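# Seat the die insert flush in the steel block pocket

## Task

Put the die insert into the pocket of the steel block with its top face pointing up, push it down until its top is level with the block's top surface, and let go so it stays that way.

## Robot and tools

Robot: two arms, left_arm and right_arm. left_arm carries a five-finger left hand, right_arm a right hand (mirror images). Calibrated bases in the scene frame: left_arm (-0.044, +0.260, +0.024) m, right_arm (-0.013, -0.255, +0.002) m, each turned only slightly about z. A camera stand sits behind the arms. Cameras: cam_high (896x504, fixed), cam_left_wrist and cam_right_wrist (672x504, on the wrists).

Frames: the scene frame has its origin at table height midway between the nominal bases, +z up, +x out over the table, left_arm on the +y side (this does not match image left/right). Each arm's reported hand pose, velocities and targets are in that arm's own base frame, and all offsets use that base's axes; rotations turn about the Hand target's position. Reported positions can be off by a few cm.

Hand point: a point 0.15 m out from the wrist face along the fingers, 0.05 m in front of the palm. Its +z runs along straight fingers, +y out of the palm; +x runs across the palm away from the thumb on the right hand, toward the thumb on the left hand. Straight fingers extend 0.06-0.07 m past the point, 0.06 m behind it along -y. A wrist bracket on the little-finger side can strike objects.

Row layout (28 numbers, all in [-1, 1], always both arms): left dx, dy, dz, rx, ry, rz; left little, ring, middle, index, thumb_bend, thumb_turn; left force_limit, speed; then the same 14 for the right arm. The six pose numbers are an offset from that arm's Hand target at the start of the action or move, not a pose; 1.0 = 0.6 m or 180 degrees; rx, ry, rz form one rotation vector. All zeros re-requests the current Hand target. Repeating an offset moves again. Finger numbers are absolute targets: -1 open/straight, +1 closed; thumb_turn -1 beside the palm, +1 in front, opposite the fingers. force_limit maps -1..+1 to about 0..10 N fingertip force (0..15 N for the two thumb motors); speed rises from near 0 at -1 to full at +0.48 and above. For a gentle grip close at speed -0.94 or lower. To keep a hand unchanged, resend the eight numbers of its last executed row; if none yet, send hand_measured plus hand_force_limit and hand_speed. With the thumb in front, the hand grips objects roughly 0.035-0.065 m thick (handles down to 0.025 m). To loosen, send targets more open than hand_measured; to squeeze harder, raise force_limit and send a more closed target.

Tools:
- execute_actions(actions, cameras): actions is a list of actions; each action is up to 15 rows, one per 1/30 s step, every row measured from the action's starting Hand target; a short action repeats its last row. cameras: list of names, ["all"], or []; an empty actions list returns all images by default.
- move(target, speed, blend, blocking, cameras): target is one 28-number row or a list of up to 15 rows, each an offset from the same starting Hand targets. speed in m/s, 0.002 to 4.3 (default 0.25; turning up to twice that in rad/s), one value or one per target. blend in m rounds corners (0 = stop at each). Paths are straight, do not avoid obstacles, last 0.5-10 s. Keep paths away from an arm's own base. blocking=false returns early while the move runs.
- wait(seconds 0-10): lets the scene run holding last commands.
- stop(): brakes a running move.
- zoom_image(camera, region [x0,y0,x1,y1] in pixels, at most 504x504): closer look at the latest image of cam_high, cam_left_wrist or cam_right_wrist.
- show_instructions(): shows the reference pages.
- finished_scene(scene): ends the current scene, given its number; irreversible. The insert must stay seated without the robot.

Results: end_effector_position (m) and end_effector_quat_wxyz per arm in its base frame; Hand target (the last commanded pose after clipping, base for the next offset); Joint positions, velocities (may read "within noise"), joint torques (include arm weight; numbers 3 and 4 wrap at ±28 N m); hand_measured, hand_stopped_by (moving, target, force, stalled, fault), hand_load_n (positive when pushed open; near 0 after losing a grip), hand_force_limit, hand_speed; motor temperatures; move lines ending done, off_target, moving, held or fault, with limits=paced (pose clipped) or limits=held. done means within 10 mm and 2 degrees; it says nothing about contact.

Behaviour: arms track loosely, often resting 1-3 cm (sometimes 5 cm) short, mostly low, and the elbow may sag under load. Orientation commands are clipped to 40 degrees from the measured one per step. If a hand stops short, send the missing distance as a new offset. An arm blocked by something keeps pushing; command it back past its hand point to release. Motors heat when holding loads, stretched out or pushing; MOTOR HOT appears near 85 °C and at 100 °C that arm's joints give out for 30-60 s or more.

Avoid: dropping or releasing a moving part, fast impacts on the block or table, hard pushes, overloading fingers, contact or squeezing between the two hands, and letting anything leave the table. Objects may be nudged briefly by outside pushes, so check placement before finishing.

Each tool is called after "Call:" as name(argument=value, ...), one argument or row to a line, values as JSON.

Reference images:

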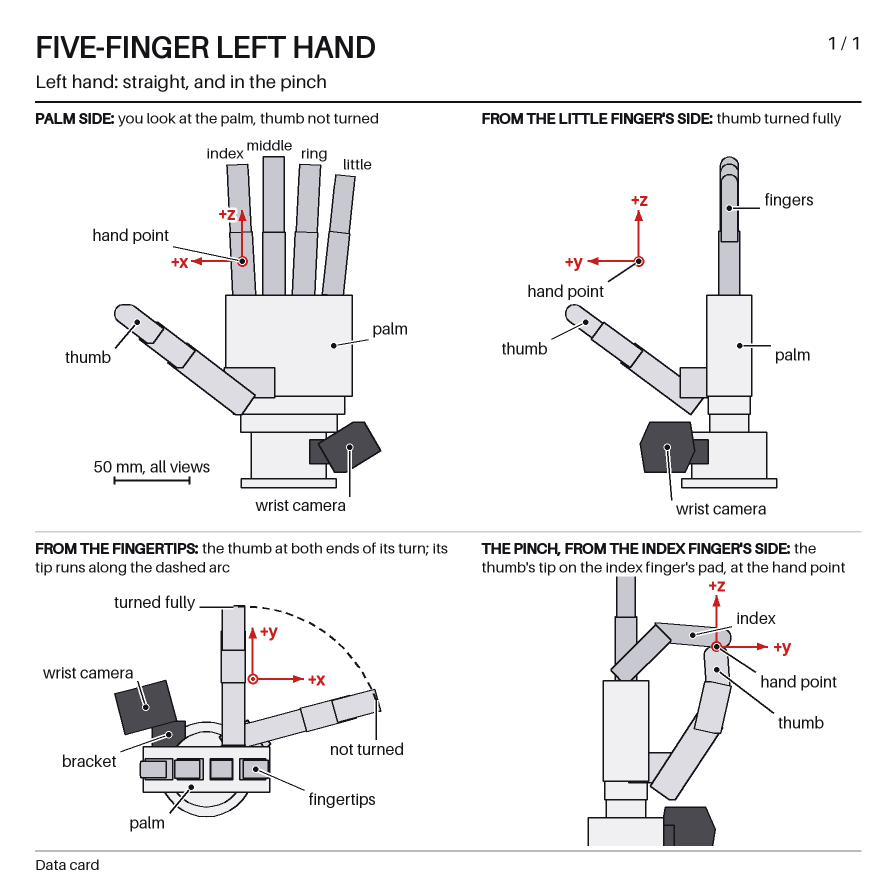

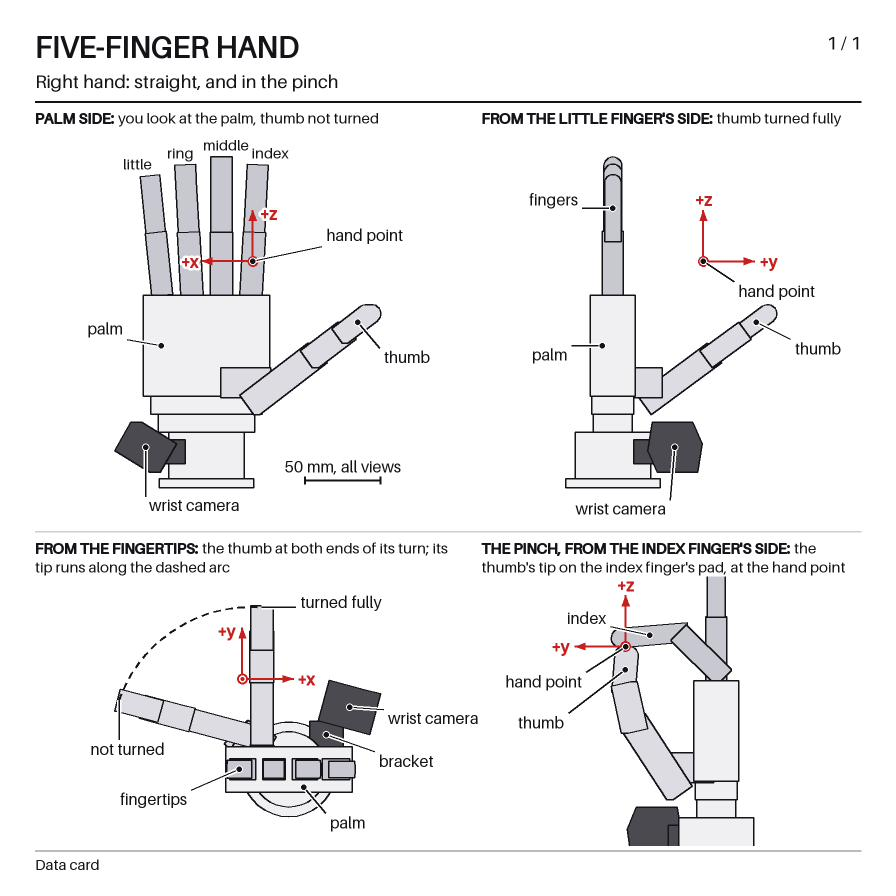

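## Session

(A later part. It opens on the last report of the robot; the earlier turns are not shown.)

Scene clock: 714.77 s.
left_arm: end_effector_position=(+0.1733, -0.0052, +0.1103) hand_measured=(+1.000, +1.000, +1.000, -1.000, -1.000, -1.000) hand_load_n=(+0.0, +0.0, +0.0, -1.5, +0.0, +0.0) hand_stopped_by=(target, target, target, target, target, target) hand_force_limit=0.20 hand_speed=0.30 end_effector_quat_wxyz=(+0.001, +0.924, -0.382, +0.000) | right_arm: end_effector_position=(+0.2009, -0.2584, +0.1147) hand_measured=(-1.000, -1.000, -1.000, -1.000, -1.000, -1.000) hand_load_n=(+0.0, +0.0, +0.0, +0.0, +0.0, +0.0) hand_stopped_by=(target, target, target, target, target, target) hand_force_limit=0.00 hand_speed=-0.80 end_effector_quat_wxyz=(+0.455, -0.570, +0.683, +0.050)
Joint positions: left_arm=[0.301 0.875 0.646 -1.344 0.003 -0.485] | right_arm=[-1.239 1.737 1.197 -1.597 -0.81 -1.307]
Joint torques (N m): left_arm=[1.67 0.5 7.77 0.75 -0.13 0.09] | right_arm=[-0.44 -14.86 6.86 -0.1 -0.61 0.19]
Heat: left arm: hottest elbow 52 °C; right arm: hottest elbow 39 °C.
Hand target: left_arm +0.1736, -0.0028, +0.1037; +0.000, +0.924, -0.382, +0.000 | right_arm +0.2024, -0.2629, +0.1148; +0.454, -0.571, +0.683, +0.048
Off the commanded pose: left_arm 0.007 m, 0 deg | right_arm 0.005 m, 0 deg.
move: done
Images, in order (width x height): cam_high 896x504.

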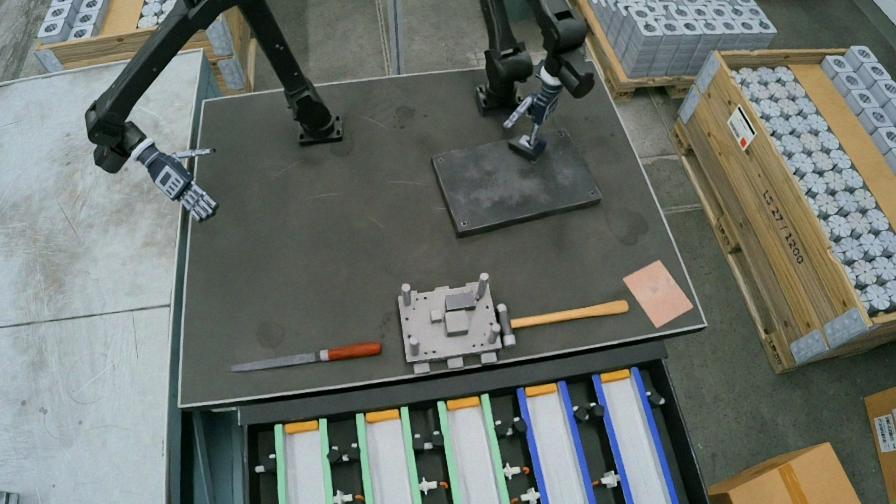

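Call:
move(
  target=[0,0,-0.03,0,0,0,1,1,1,-1,-1,-1,0.2,0.3,0,0,0,0,0,0,-1,-1,-1,-1,-1,-1,0,-0.8],
  speed=0.06,
)

Scene clock: 716.33 s.
left_arm: end_effector_position=(+0.1727, -0.0048, +0.1084) hand_measured=(+1.000, +1.000, +1.000, -1.000, -1.000, -1.000) hand_load_n=(+0.0, +0.0, +0.0, -8.0, +0.0, +0.0) hand_stopped_by=(target, target, target, target, target, target) hand_force_limit=0.20 hand_speed=0.30 end_effector_quat_wxyz=(+0.000, +0.922, -0.388, +0.003) | right_arm: end_effector_position=(+0.2009, -0.2584, +0.1147) hand_measured=(-1.000, -1.000, -1.000, -1.000, -1.000, -1.000) hand_load_n=(+0.0, +0.0, +0.0, +0.0, +0.0, +0.0) hand_stopped_by=(target, target, target, target, target, target) hand_force_limit=0.00 hand_speed=-0.80 end_effector_quat_wxyz=(+0.455, -0.570, +0.683, +0.050)
Joint positions: left_arm=[0.302 0.872 0.641 -1.335 0.003 -0.473] | right_arm=[-1.239 1.737 1.197 -1.597 -0.81 -1.307]
Joint torques (N m): left_arm=[1.67 1.61 4.9 2.35 -0.17 0.01] | right_arm=[-0.73 -14.92 6.83 -0.08 -0.62 0.19]
Heat: left arm: hottest elbow 51 °C; right arm: hottest elbow 39 °C.
Hand target: left_arm +0.1737, -0.0028, +0.0857; +0.000, +0.924, -0.382, +0.000 | right_arm +0.2024, -0.2629, +0.1148; +0.454, -0.571, +0.683, +0.048
Off the commanded pose: left_arm 0.023 m, 1 deg | right_arm 0.005 m, 0 deg.
move: off_target (left_arm)

Call:
move(
  target=[
    [0.005,0,0.065,0,0,0,1,1,1,-1,-1,-1,0.2,0.3,0,0,0,0,0,0,-1,-1,-1,-1,-1,-1,0,-0.8],
    [0.024,0.024,0.065,0,0,0,1,1,1,-1,-1,-1,0.2,0.3,0,0,0,0,0,0,-1,-1,-1,-1,-1,-1,0,-0.8],
    [0.024,0.024,0.03,0,0,0,1,1,1,-1,-1,-1,0.2,0.3,0,0,0,0,0,0,-1,-1,-1,-1,-1,-1,0,-0.8],
  ],
  speed=0.08,
  cameras=["cam_high"],
)

Call:
zoom_image(
  camera="cam_high",
  region=[490, 112, 560, 175],
)

Call:
move(
  target=[0,0,-0.03,0,0,0,1,1,1,-1,-1,-1,0.2,0.3,0,0,0,0,0,0,-1,-1,-1,-1,-1,-1,0,-0.8],
  speed=0.06,
)

Scene clock: 720.27 s.
left_arm: end_effector_position=(+0.1755, +0.0008, +0.1109) hand_measured=(+1.000, +1.000, +1.000, -1.000, -1.000, -1.000) hand_load_n=(+0.0, +0.0, +0.5, -7.0, +0.0, +0.5) hand_stopped_by=(target, target, target, target, target, target) hand_force_limit=0.20 hand_speed=0.30 end_effector_quat_wxyz=(+0.016, +0.921, -0.389, -0.003) | right_arm: end_effector_position=(+0.2009, -0.2584, +0.1147) hand_measured=(-1.000, -1.000, -1.000, -1.000, -1.000, -1.000) hand_load_n=(+0.0, +0.0, +0.0, +0.0, +0.0, +0.0) hand_stopped_by=(target, target, target, target, target, target) hand_force_limit=0.00 hand_speed=-0.80 end_effector_quat_wxyz=(+0.455, -0.570, +0.683, +0.050)
Joint positions: left_arm=[0.338 0.914 0.662 -1.345 0.019 -0.434] | right_arm=[-1.239 1.737 1.197 -1.597 -0.81 -1.307]
Joint torques (N m): left_arm=[2.14 1.73 9.21 1.8 -0.79 -0.02] | right_arm=[-0.38 -14.8 6.82 -0.06 -0.62 0.18]
Heat: left arm: hottest elbow 51 °C; right arm: hottest elbow 39 °C.
Hand target: left_arm +0.1880, +0.0116, +0.1037; +0.000, +0.924, -0.382, +0.000 | right_arm +0.2024, -0.2629, +0.1148; +0.454, -0.571, +0.683, +0.048
Off the commanded pose: left_arm 0.018 m, 2 deg | right_arm 0.005 m, 0 deg.
move: off_target (left_arm)
Images, in order (width x height): cam_high 896x504.

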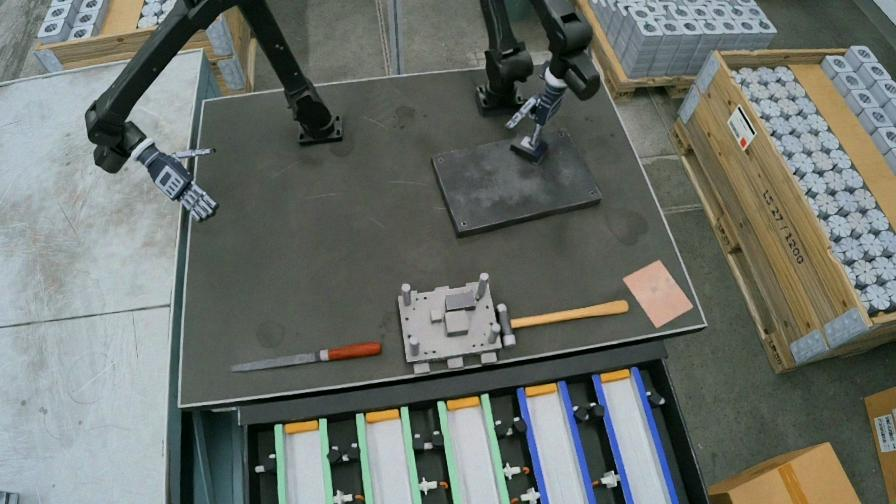

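Scaled by 7.200 from the camera's 896x504 image, which has a finer 1280x720 frame.

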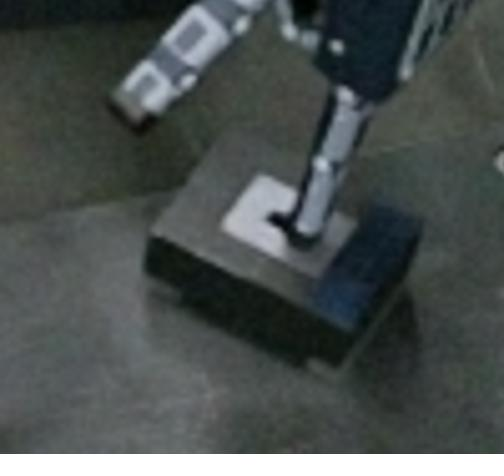

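Scene clock: 721.20 s.
left_arm: end_effector_position=(+0.1883, +0.0070, +0.1073) hand_measured=(+1.000, +1.000, +1.000, -1.000, -1.000, -1.000) hand_load_n=(+0.0, +0.0, +0.5, -6.0, +0.0, +0.0) hand_stopped_by=(target, target, target, target, target, target) hand_force_limit=0.20 hand_speed=0.30 end_effector_quat_wxyz=(-0.002, +0.921, -0.389, +0.012) | right_arm: end_effector_position=(+0.2009, -0.2584, +0.1147) hand_measured=(-1.000, -1.000, -1.000, -1.000, -1.000, -1.000) hand_load_n=(+0.0, +0.0, +0.0, +0.0, +0.0, +0.0) hand_stopped_by=(target, target, target, target, target, target) hand_force_limit=0.00 hand_speed=-0.80 end_effector_quat_wxyz=(+0.455, -0.570, +0.683, +0.050)
Joint positions: left_arm=[0.341 0.921 0.662 -1.291 0.014 -0.432] | right_arm=[-1.239 1.737 1.197 -1.597 -0.81 -1.307]
Joint torques (N m): left_arm=[1.85 2.26 5.79 1.85 -0.59 -0.01] | right_arm=[-0.44 -14.74 6.86 -0.08 -0.63 0.18]
Heat: left arm: hottest elbow 51 °C; right arm: hottest elbow 39 °C.
Hand target: left_arm +0.1880, +0.0115, +0.0857; +0.000, +0.924, -0.382, +0.000 | right_arm +0.2024, -0.2629, +0.1148; +0.454, -0.571, +0.683, +0.048
Off the commanded pose: left_arm 0.022 m, 2 deg | right_arm 0.005 m, 0 deg.
move: off_target (left_arm)

Call:
move(
  target=[0.01,-0.01,0.1,0,0,0,1,1,1,-1,-1,-1,0.2,0.3,0,0,0,0,0,0,-1,-1,-1,-1,-1,-1,0,-0.8],
  speed=0.12,
  cameras=["cam_high"],
)

Call:
zoom_image(
  camera="cam_high",
  region=[505, 126, 555, 164],
)

Scene clock: 723.33 s.
left_arm: end_effector_position=(+0.1770, +0.0016, +0.1280) hand_measured=(+1.000, +1.000, +1.000, -1.000, -1.000, -1.000) hand_load_n=(+0.0, +0.0, +0.0, +0.0, +0.0, +0.0) hand_stopped_by=(target, target, target, target, target, target) hand_force_limit=0.20 hand_speed=0.30 end_effector_quat_wxyz=(+0.016, +0.922, -0.386, -0.015) | right_arm: end_effector_position=(+0.2009, -0.2584, +0.1147) hand_measured=(-1.000, -1.000, -1.000, -1.000, -1.000, -1.000) hand_load_n=(+0.0, +0.0, +0.0, +0.0, +0.0, -0.5) hand_stopped_by=(target, target, target, target, target, target) hand_force_limit=0.00 hand_speed=-0.80 end_effector_quat_wxyz=(+0.455, -0.570, +0.683, +0.050)
Joint positions: left_arm=[0.326 0.922 0.712 -1.406 0.004 -0.452] | right_arm=[-1.239 1.737 1.197 -1.597 -0.81 -1.307]
Joint torques (N m): left_arm=[0.26 -0.62 13.79 -0.43 -0.15 -0.14] | right_arm=[-0.44 -14.86 6.86 -0.05 -0.63 0.19]
Heat: left arm: hottest elbow 51 °C; right arm: hottest elbow 39 °C.
Hand target: left_arm +0.1940, +0.0055, +0.1457; +0.000, +0.924, -0.382, +0.000 | right_arm +0.2024, -0.2629, +0.1148; +0.454, -0.571, +0.683, +0.048
Off the commanded pose: left_arm 0.025 m, 3 deg | right_arm 0.005 m, 0 deg.
move: off_target (left_arm)
Images, in order (width x height): cam_high 896x504.

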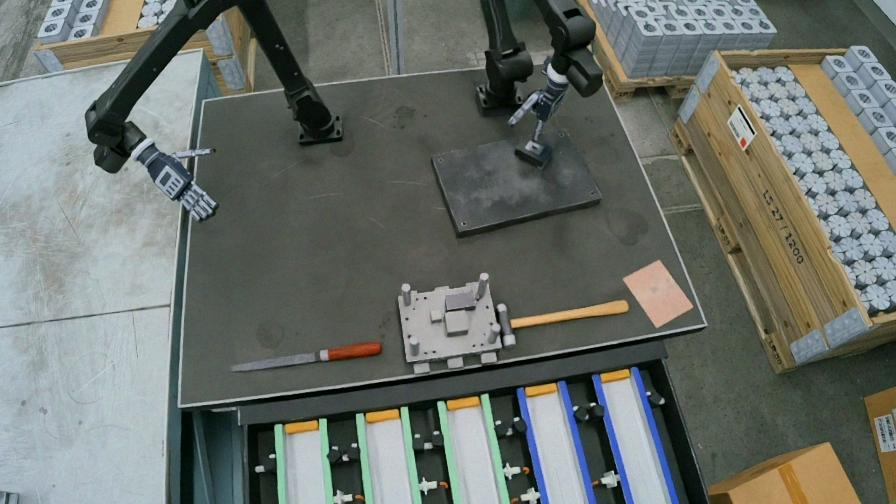

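Scaled by 10.080 from the camera's 896x504 image, which has a finer 1280x720 frame.

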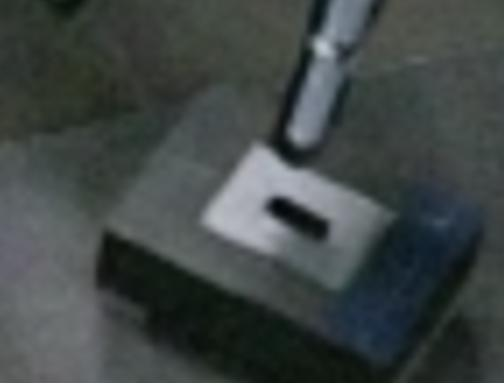

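Call:
move(
  target=[
    [0.0,0,0.05,0,0,0,1,1,1,-1,-1,-1,0.2,0.3,0,0,0,0,0,0,-1,-1,-1,-1,-1,-1,0,-0.8],
    [0.03,0.029,0.05,0,0,0,1,1,1,-1,-1,-1,0.2,0.3,0,0,0,0,0,0,-1,-1,-1,-1,-1,-1,0,-0.8],
    [0.02,0.029,-0.015,0,0,0,1,1,1,-1,-1,-1,0.2,0.3,0,0,0,0,0,0,-1,-1,-1,-1,-1,-1,0,-0.8],
  ],
  speed=[0.1,0.1,0.08],
  cameras=["cam_high"],
)

Call:
zoom_image(
  camera="cam_high",
  region=[505, 126, 555, 164],
)

Scene clock: 728.57 s.
left_arm: end_effector_position=(+0.2065, +0.0203, +0.1406) hand_measured=(+1.000, +1.000, +1.000, -1.000, -1.000, -1.000) hand_load_n=(+0.0, +0.0, +0.0, +0.0, +0.0, +0.0) hand_stopped_by=(target, target, target, target, target, target) hand_force_limit=0.20 hand_speed=0.30 end_effector_quat_wxyz=(-0.002, +0.925, -0.379, +0.003) | right_arm: end_effector_position=(+0.2009, -0.2584, +0.1147) hand_measured=(-1.000, -1.000, -1.000, -1.000, -1.000, -1.000) hand_load_n=(+0.0, +0.0, +0.0, +0.0, +0.0, +0.0) hand_stopped_by=(target, target, target, target, target, target) hand_force_limit=0.00 hand_speed=-0.80 end_effector_quat_wxyz=(+0.455, -0.570, +0.683, +0.050)
Joint positions: left_arm=[0.361 0.975 0.782 -1.372 0.001 -0.432] | right_arm=[-1.239 1.737 1.197 -1.597 -0.81 -1.307]
Joint torques (N m): left_arm=[1.85 -0.56 8.69 0.27 -0.09 0.15] | right_arm=[-0.38 -15.03 6.84 -0.02 -0.62 0.18]
Heat: left arm: hottest elbow 52 °C; right arm: hottest elbow 39 °C.
Hand target: left_arm +0.2060, +0.0230, +0.1367; +0.000, +0.924, -0.382, +0.000 | right_arm +0.2024, -0.2629, +0.1148; +0.454, -0.571, +0.683, +0.048
Off the commanded pose: left_arm 0.005 m, 1 deg | right_arm 0.005 m, 0 deg.
move: done
Images, in order (width x height): cam_high 896x504.

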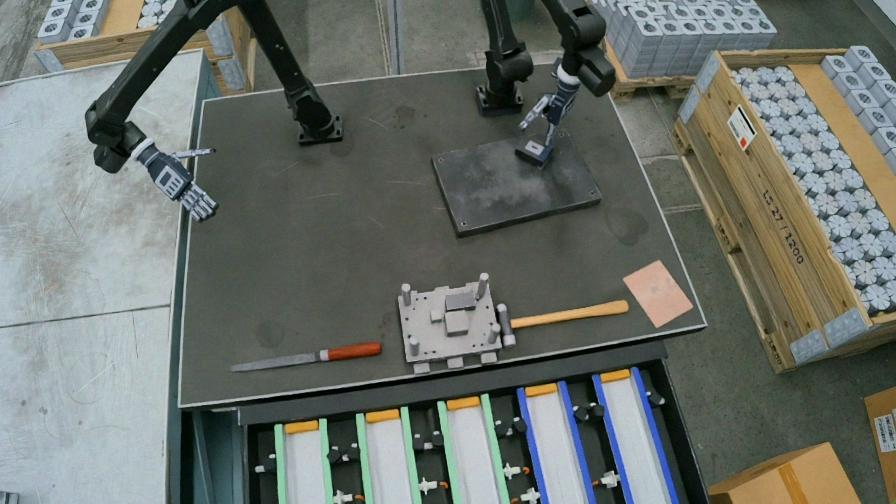

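Scaled by 10.080 from the camera's 896x504 image, which has a finer 1280x720 frame.

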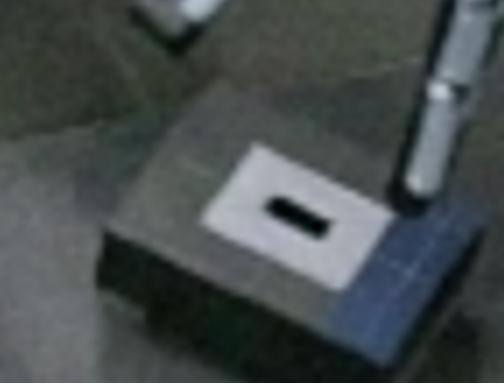

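Call:
move(
  target=[0,0,-0.055,0,0,0,1,1,1,-1,-1,-1,0.2,0.3,0,0,0,0,0,0,-1,-1,-1,-1,-1,-1,0,-0.8],
  speed=0.06,
)

Call:
move(
  target=[0,0,-0.03,0,0,0,1,1,1,-1,-1,-1,0.2,0.3,0,0,0,0,0,0,-1,-1,-1,-1,-1,-1,0,-0.8],
  speed=0.06,
  cameras=["cam_high"],
)

Call:
zoom_image(
  camera="cam_high",
  region=[505, 126, 555, 164],
)

Scene clock: 730.57 s.
left_arm: end_effector_position=(+0.2060, +0.0204, +0.1095) hand_measured=(+1.000, +1.000, +1.000, -1.000, -1.000, -1.000) hand_load_n=(+0.0, +0.0, +0.0, -1.0, +0.0, +0.0) hand_stopped_by=(target, target, target, target, target, target) hand_force_limit=0.20 hand_speed=0.30 end_effector_quat_wxyz=(-0.001, +0.925, -0.380, +0.002) | right_arm: end_effector_position=(+0.2009, -0.2584, +0.1147) hand_measured=(-1.000, -1.000, -1.000, -1.000, -1.000, -1.000) hand_load_n=(+0.0, +0.0, +0.0, +0.0, +0.0, +0.0) hand_stopped_by=(target, target, target, target, target, target) hand_force_limit=0.00 hand_speed=-0.80 end_effector_quat_wxyz=(+0.455, -0.570, +0.683, +0.050)
Joint positions: left_arm=[0.362 0.999 0.713 -1.28 0.001 -0.43] | right_arm=[-1.239 1.737 1.197 -1.597 -0.81 -1.307]
Joint torques (N m): left_arm=[1.73 -0.44 8.2 0.55 -0.09 0.12] | right_arm=[-0.38 -14.74 6.79 -0.03 -0.6 0.18]
Heat: left arm: hottest elbow 52 °C; right arm: hottest elbow 39 °C.
Hand target: left_arm +0.2060, +0.0230, +0.1037; +0.000, +0.924, -0.382, +0.000 | right_arm +0.2024, -0.2629, +0.1148; +0.454, -0.571, +0.683, +0.048
Off the commanded pose: left_arm 0.006 m, 0 deg | right_arm 0.005 m, 0 deg.
move: done

Scene clock: 731.47 s.
left_arm: end_effector_position=(+0.2055, +0.0206, +0.1076) hand_measured=(+1.000, +1.000, +1.000, -1.000, -1.000, -1.000) hand_load_n=(+0.0, +0.0, +0.0, -7.5, +0.0, +0.0) hand_stopped_by=(target, target, target, target, target, target) hand_force_limit=0.20 hand_speed=0.30 end_effector_quat_wxyz=(-0.002, +0.922, -0.387, +0.005) | right_arm: end_effector_position=(+0.2009, -0.2584, +0.1147) hand_measured=(-1.000, -1.000, -1.000, -1.000, -1.000, -1.000) hand_load_n=(-0.5, +0.0, +0.0, +0.0, +0.0, +0.0) hand_stopped_by=(target, target, target, target, target, target) hand_force_limit=0.00 hand_speed=-0.80 end_effector_quat_wxyz=(+0.455, -0.570, +0.683, +0.050)
Joint positions: left_arm=[0.362 0.999 0.707 -1.27 0.004 -0.413] | right_arm=[-1.239 1.737 1.197 -1.597 -0.81 -1.307]
Joint torques (N m): left_arm=[1.85 0.79 5.35 2.22 -0.2 0] | right_arm=[-0.44 -14.86 6.91 -0.05 -0.61 0.19]
Heat: left arm: hottest elbow 52 °C; right arm: hottest elbow 39 °C.
Hand target: left_arm +0.2060, +0.0230, +0.0857; +0.000, +0.924, -0.382, +0.000 | right_arm +0.2024, -0.2629, +0.1148; +0.454, -0.571, +0.683, +0.048
Off the commanded pose: left_arm 0.022 m, 1 deg | right_arm 0.005 m, 0 deg.
move: off_target (left_arm)
Images, in order (width x height): cam_high 896x504.

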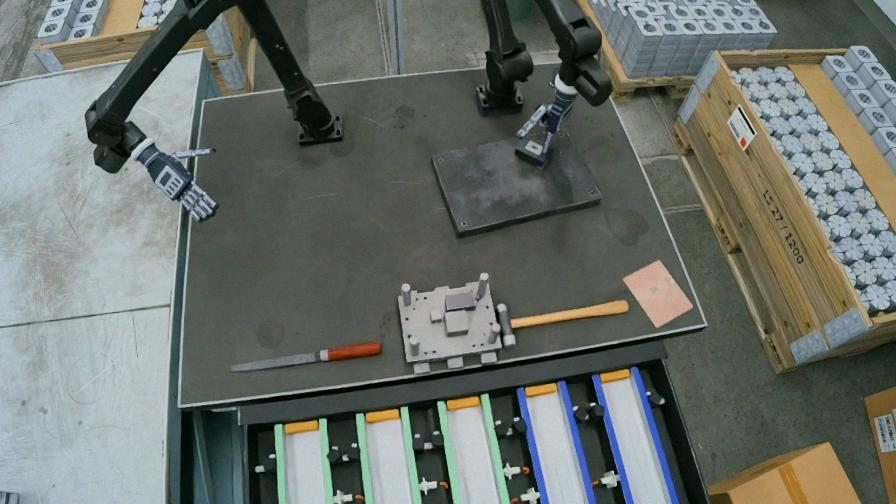

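Scaled by 10.080 from the camera's 896x504 image, which has a finer 1280x720 frame.

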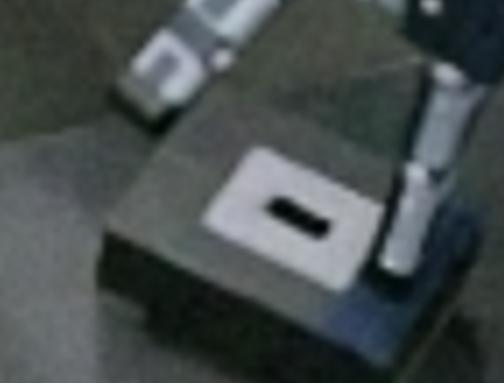

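Call:
move(
  target=[
    [0.015,0,0.1,0,0,0,1,1,1,-1,-1,-1,0.2,0.3,0,0,0,0,0,0,-1,-1,-1,-1,-1,-1,0,-0.8],
    [-0.0233,-0.02,0.1,0,0,0,1,1,1,-1,-1,-1,0.2,0.3,0,0,0,0,0,0,-1,-1,-1,-1,-1,-1,0,-0.8],
    [-0.0233,-0.02,0.03,0,0,0,1,1,1,-1,-1,-1,0.2,0.3,0,0,0,0,0,0,-1,-1,-1,-1,-1,-1,0,-0.8],
  ],
  speed=[0.1,0.1,0.07],
  cameras=["cam_high"],
)

Call:
zoom_image(
  camera="cam_high",
  region=[505, 126, 555, 164],
)

Call:
move(
  target=[0,0,-0.03,0,0,0,1,1,1,-1,-1,-1,0.2,0.3,0,0,0,0,0,0,-1,-1,-1,-1,-1,-1,0,-0.8],
  speed=0.06,
)

Scene clock: 735.77 s.
left_arm: end_effector_position=(+0.1896, +0.0121, +0.1097) hand_measured=(+1.000, +1.000, +1.000, -1.000, -1.000, -1.000) hand_load_n=(+0.0, +0.0, +0.0, -1.0, +0.0, +0.0) hand_stopped_by=(target, target, target, target, target, target) hand_force_limit=0.20 hand_speed=0.30 end_effector_quat_wxyz=(+0.000, +0.923, -0.386, +0.003) | right_arm: end_effector_position=(+0.2009, -0.2584, +0.1147) hand_measured=(-1.000, -1.000, -1.000, -1.000, -1.000, -1.000) hand_load_n=(+0.0, +0.0, +0.0, +0.0, +0.0, -0.5) hand_stopped_by=(target, target, target, target, target, target) hand_force_limit=0.00 hand_speed=-0.80 end_effector_quat_wxyz=(+0.455, -0.570, +0.683, +0.050)
Joint positions: left_arm=[0.352 0.942 0.68 -1.304 0.003 -0.427] | right_arm=[-1.239 1.737 1.197 -1.597 -0.81 -1.307]
Joint torques (N m): left_arm=[0.32 0.32 8.21 0.61 -0.14 -0.13] | right_arm=[-0.26 -14.8 6.84 -0.02 -0.6 0.17]
Heat: left arm: hottest elbow 51 °C; right arm: hottest elbow 39 °C.
Hand target: left_arm +0.1920, +0.0109, +0.1037; +0.000, +0.924, -0.382, +0.000 | right_arm +0.2024, -0.2629, +0.1148; +0.454, -0.571, +0.683, +0.048
Off the commanded pose: left_arm 0.007 m, 1 deg | right_arm 0.005 m, 0 deg.
move: done
Images, in order (width x height): cam_high 896x504.

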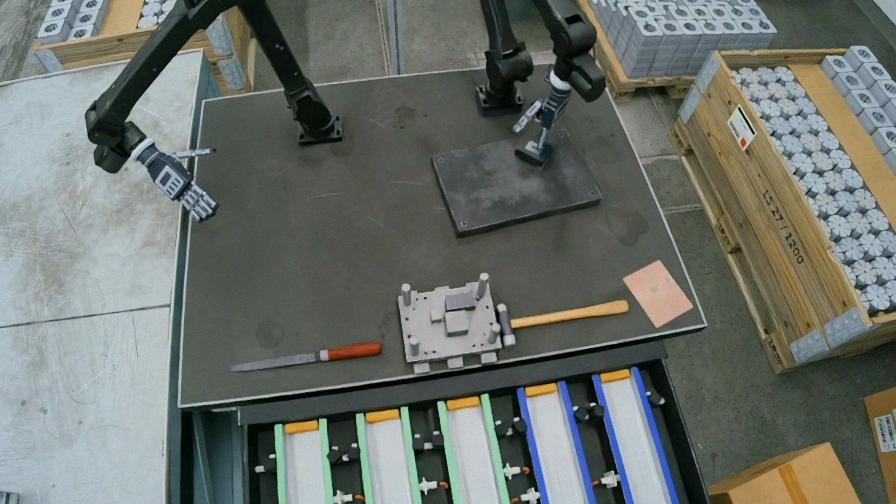

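Scaled by 10.080 from the camera's 896x504 image, which has a finer 1280x720 frame.

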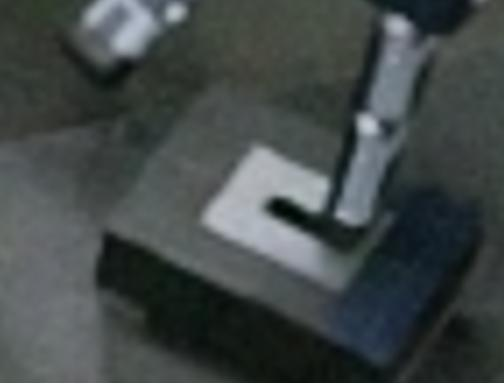

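Scene clock: 736.47 s.
left_arm: end_effector_position=(+0.1898, +0.0122, +0.1080) hand_measured=(+1.000, +1.000, +1.000, -1.000, -1.000, -1.000) hand_load_n=(+0.0, +0.0, +0.0, -7.0, +0.0, +0.0) hand_stopped_by=(target, target, target, target, target, target) hand_force_limit=0.20 hand_speed=0.30 end_effector_quat_wxyz=(-0.002, +0.923, -0.386, +0.004) | right_arm: end_effector_position=(+0.2009, -0.2584, +0.1147) hand_measured=(-1.000, -1.000, -1.000, -1.000, -1.000, -1.000) hand_load_n=(+0.0, +0.0, +0.0, +0.0, -0.5, -0.5) hand_stopped_by=(target, target, target, target, target, target) hand_force_limit=0.00 hand_speed=-0.80 end_effector_quat_wxyz=(+0.455, -0.570, +0.683, +0.050)
Joint positions: left_arm=[0.352 0.942 0.676 -1.298 0.003 -0.427] | right_arm=[-1.239 1.737 1.197 -1.597 -0.81 -1.307]
Joint torques (N m): left_arm=[0.32 1.38 5.27 2.28 -0.12 -0.11] | right_arm=[-0.38 -14.86 6.84 -0.03 -0.6 0.18]
Heat: left arm: hottest elbow 51 °C; right arm: hottest elbow 39 °C.
Hand target: left_arm +0.1920, +0.0109, +0.0857; +0.001, +0.924, -0.382, +0.000 | right_arm +0.2024, -0.2629, +0.1148; +0.454, -0.571, +0.683, +0.048
Off the commanded pose: left_arm 0.022 m, 1 deg | right_arm 0.005 m, 0 deg.
move: off_target (left_arm)

Call:
move(
  target=[
    [0.015,0,0.1,0,0,0,1,1,1,-1,-1,-1,0.2,0.3,0,0,0,0,0,0,-1,-1,-1,-1,-1,-1,0,-0.8],
    [-0.026,-0.028,0.1,0,0,0,1,1,1,-1,-1,-1,0.2,0.3,0,0,0,0,0,0,-1,-1,-1,-1,-1,-1,0,-0.8],
    [-0.026,-0.028,0.03,0,0,0,1,1,1,-1,-1,-1,0.2,0.3,0,0,0,0,0,0,-1,-1,-1,-1,-1,-1,0,-0.8],
  ],
  speed=[0.1,0.1,0.07],
  cameras=["cam_high"],
)

Call:
zoom_image(
  camera="cam_high",
  region=[505, 126, 555, 164],
)

Call:
move(
  target=[0,0,-0.03,0,0,0,1,1,1,-1,-1,-1,0.2,0.3,0,0,0,0,0,0,-1,-1,-1,-1,-1,-1,0,-0.8],
  speed=0.06,
)

Scene clock: 740.63 s.
left_arm: end_effector_position=(+0.1740, -0.0045, +0.1100) hand_measured=(+1.000, +1.000, +1.000, -1.000, -1.000, -1.000) hand_load_n=(+0.5, +0.0, +0.0, -1.5, +0.0, +0.0) hand_stopped_by=(target, target, target, target, target, target) hand_force_limit=0.20 hand_speed=0.30 end_effector_quat_wxyz=(-0.001, +0.922, -0.386, +0.002) | right_arm: end_effector_position=(+0.2009, -0.2584, +0.1147) hand_measured=(-1.000, -1.000, -1.000, -1.000, -1.000, -1.000) hand_load_n=(+0.0, +0.0, +0.0, +0.0, +0.0, +0.0) hand_stopped_by=(target, target, target, target, target, target) hand_force_limit=0.00 hand_speed=-0.80 end_effector_quat_wxyz=(+0.455, -0.570, +0.683, +0.050)
Joint positions: left_arm=[0.3 0.874 0.646 -1.338 0.001 -0.478] | right_arm=[-1.239 1.737 1.197 -1.597 -0.81 -1.307]
Joint torques (N m): left_arm=[0.21 1.08 8.14 0.66 -0.07 -0.13] | right_arm=[-0.26 -14.86 6.86 -0.08 -0.62 0.17]
Heat: left arm: hottest elbow 51 °C; right arm: hottest elbow 39 °C.
Hand target: left_arm +0.1764, -0.0058, +0.1037; +0.000, +0.924, -0.382, +0.000 | right_arm +0.2024, -0.2629, +0.1148; +0.454, -0.571, +0.683, +0.048
Off the commanded pose: left_arm 0.007 m, 1 deg | right_arm 0.005 m, 0 deg.
move: done
Images, in order (width x height): cam_high 896x504.

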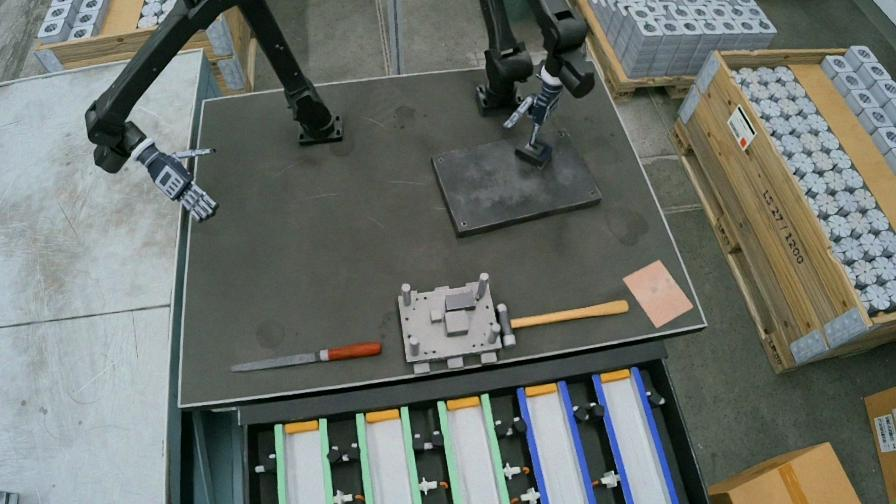

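Scaled by 10.080 from the camera's 896x504 image, which has a finer 1280x720 frame.

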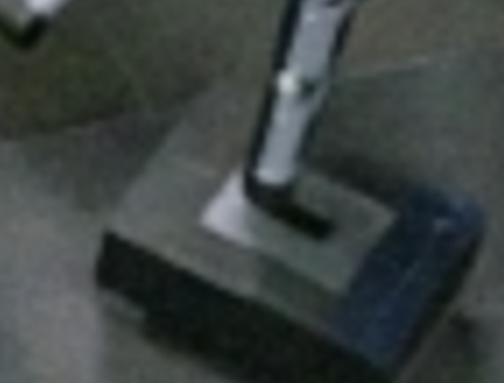

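Scene clock: 741.33 s.
left_arm: end_effector_position=(+0.1742, -0.0044, +0.1084) hand_measured=(+1.000, +1.000, +1.000, -1.000, -1.000, -1.000) hand_load_n=(+0.0, +0.0, +0.5, -7.5, +0.0, +0.0) hand_stopped_by=(target, target, target, target, target, target) hand_force_limit=0.20 hand_speed=0.30 end_effector_quat_wxyz=(-0.002, +0.922, -0.386, +0.003) | right_arm: end_effector_position=(+0.2009, -0.2584, +0.1147) hand_measured=(-1.000, -1.000, -1.000, -1.000, -1.000, -1.000) hand_load_n=(+0.0, +0.0, +0.0, +0.0, +0.0, -0.5) hand_stopped_by=(target, target, target, target, target, target) hand_force_limit=0.00 hand_speed=-0.80 end_effector_quat_wxyz=(+0.455, -0.570, +0.683, +0.050)
Joint positions: left_arm=[0.3 0.873 0.642 -1.332 0.001 -0.478] | right_arm=[-1.239 1.737 1.197 -1.597 -0.81 -1.307]
Joint torques (N m): left_arm=[0.5 2.02 5.09 2.32 -0.08 -0.11] | right_arm=[-0.5 -14.86 6.84 -0.05 -0.62 0.17]
Heat: left arm: hottest elbow 51 °C; right arm: hottest elbow 39 °C.
Hand target: left_arm +0.1765, -0.0058, +0.0857; +0.000, +0.924, -0.382, +0.000 | right_arm +0.2024, -0.2629, +0.1148; +0.454, -0.571, +0.683, +0.048
Off the commanded pose: left_arm 0.023 m, 1 deg | right_arm 0.005 m, 0 deg.
move: off_target (left_arm)

Call:
move(
  target=[
    [0.01,0,0.14,0,0,0,1,1,1,-1,-1,-1,0.2,0.3,0,0,0,0,0,0,-1,-1,-1,-1,-1,-1,0,-0.8],
    [-0.05,0.06,0.17,0,0,0,1,1,1,-1,-1,-1,0.2,0.3,0,0,0,0,0,0,-1,-1,-1,-1,-1,-1,0,-0.8],
  ],
  speed=0.12,
  cameras=["cam_high"],
)

Call:
zoom_image(
  camera="cam_high",
  region=[505, 126, 555, 164],
)

Scene clock: 744.97 s.
left_arm: end_effector_position=(+0.1352, +0.0219, +0.1673) hand_measured=(+1.000, +1.000, +1.000, -1.000, -1.000, -1.000) hand_load_n=(+0.0, +0.0, +0.0, +0.0, +0.0, +0.0) hand_stopped_by=(target, target, target, target, target, target) hand_force_limit=0.20 hand_speed=0.30 end_effector_quat_wxyz=(+0.021, +0.925, -0.379, -0.019) | right_arm: end_effector_position=(+0.2009, -0.2584, +0.1147) hand_measured=(-1.000, -1.000, -1.000, -1.000, -1.000, -1.000) hand_load_n=(+0.0, +0.0, +0.0, +0.5, +0.0, +0.0) hand_stopped_by=(target, target, target, target, target, target) hand_force_limit=0.00 hand_speed=-0.80 end_effector_quat_wxyz=(+0.455, -0.570, +0.683, +0.050)
Joint positions: left_arm=[0.506 0.816 0.762 -1.575 -0.003 -0.288] | right_arm=[-1.239 1.737 1.197 -1.597 -0.81 -1.307]
Joint torques (N m): left_arm=[1.9 -0.26 14.16 -0.43 0.05 0.15] | right_arm=[-0.5 -14.92 6.82 -0.02 -0.62 0.17]
Heat: left arm: hottest elbow 51 °C; right arm: hottest elbow 39 °C.
Hand target: left_arm +0.1465, +0.0302, +0.1877; +0.000, +0.924, -0.382, +0.000 | right_arm +0.2024, -0.2629, +0.1148; +0.454, -0.571, +0.683, +0.048
Off the commanded pose: left_arm 0.025 m, 3 deg | right_arm 0.005 m, 0 deg.
move: off_target (left_arm)
Images, in order (width x height): cam_high 896x504.

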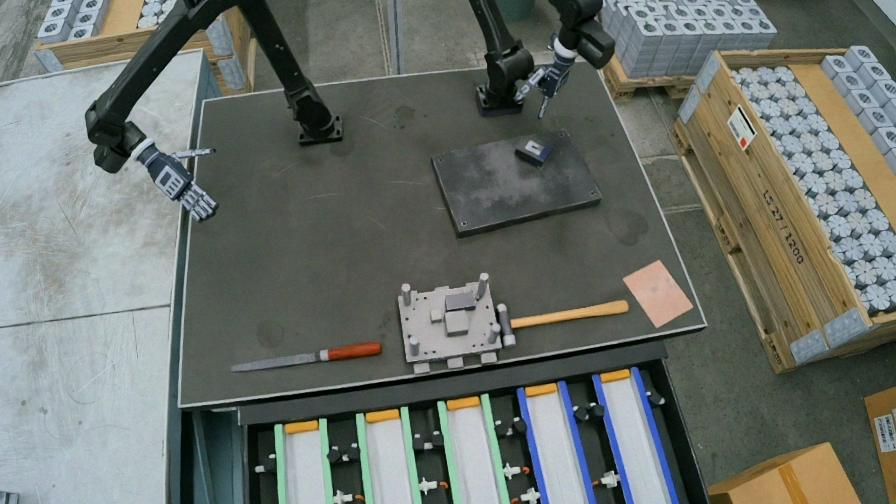

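Scaled by 10.080 from the camera's 896x504 image, which has a finer 1280x720 frame.

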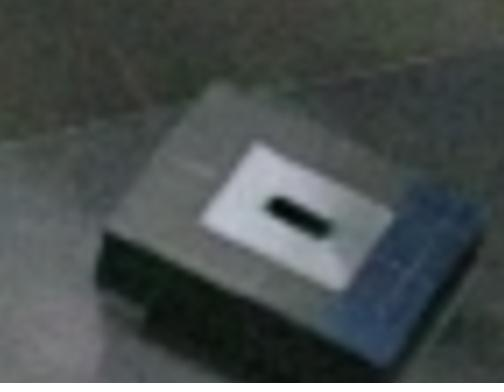

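Call:
finished_scene(
  scene=2,
)

The scene is finished: the task was done.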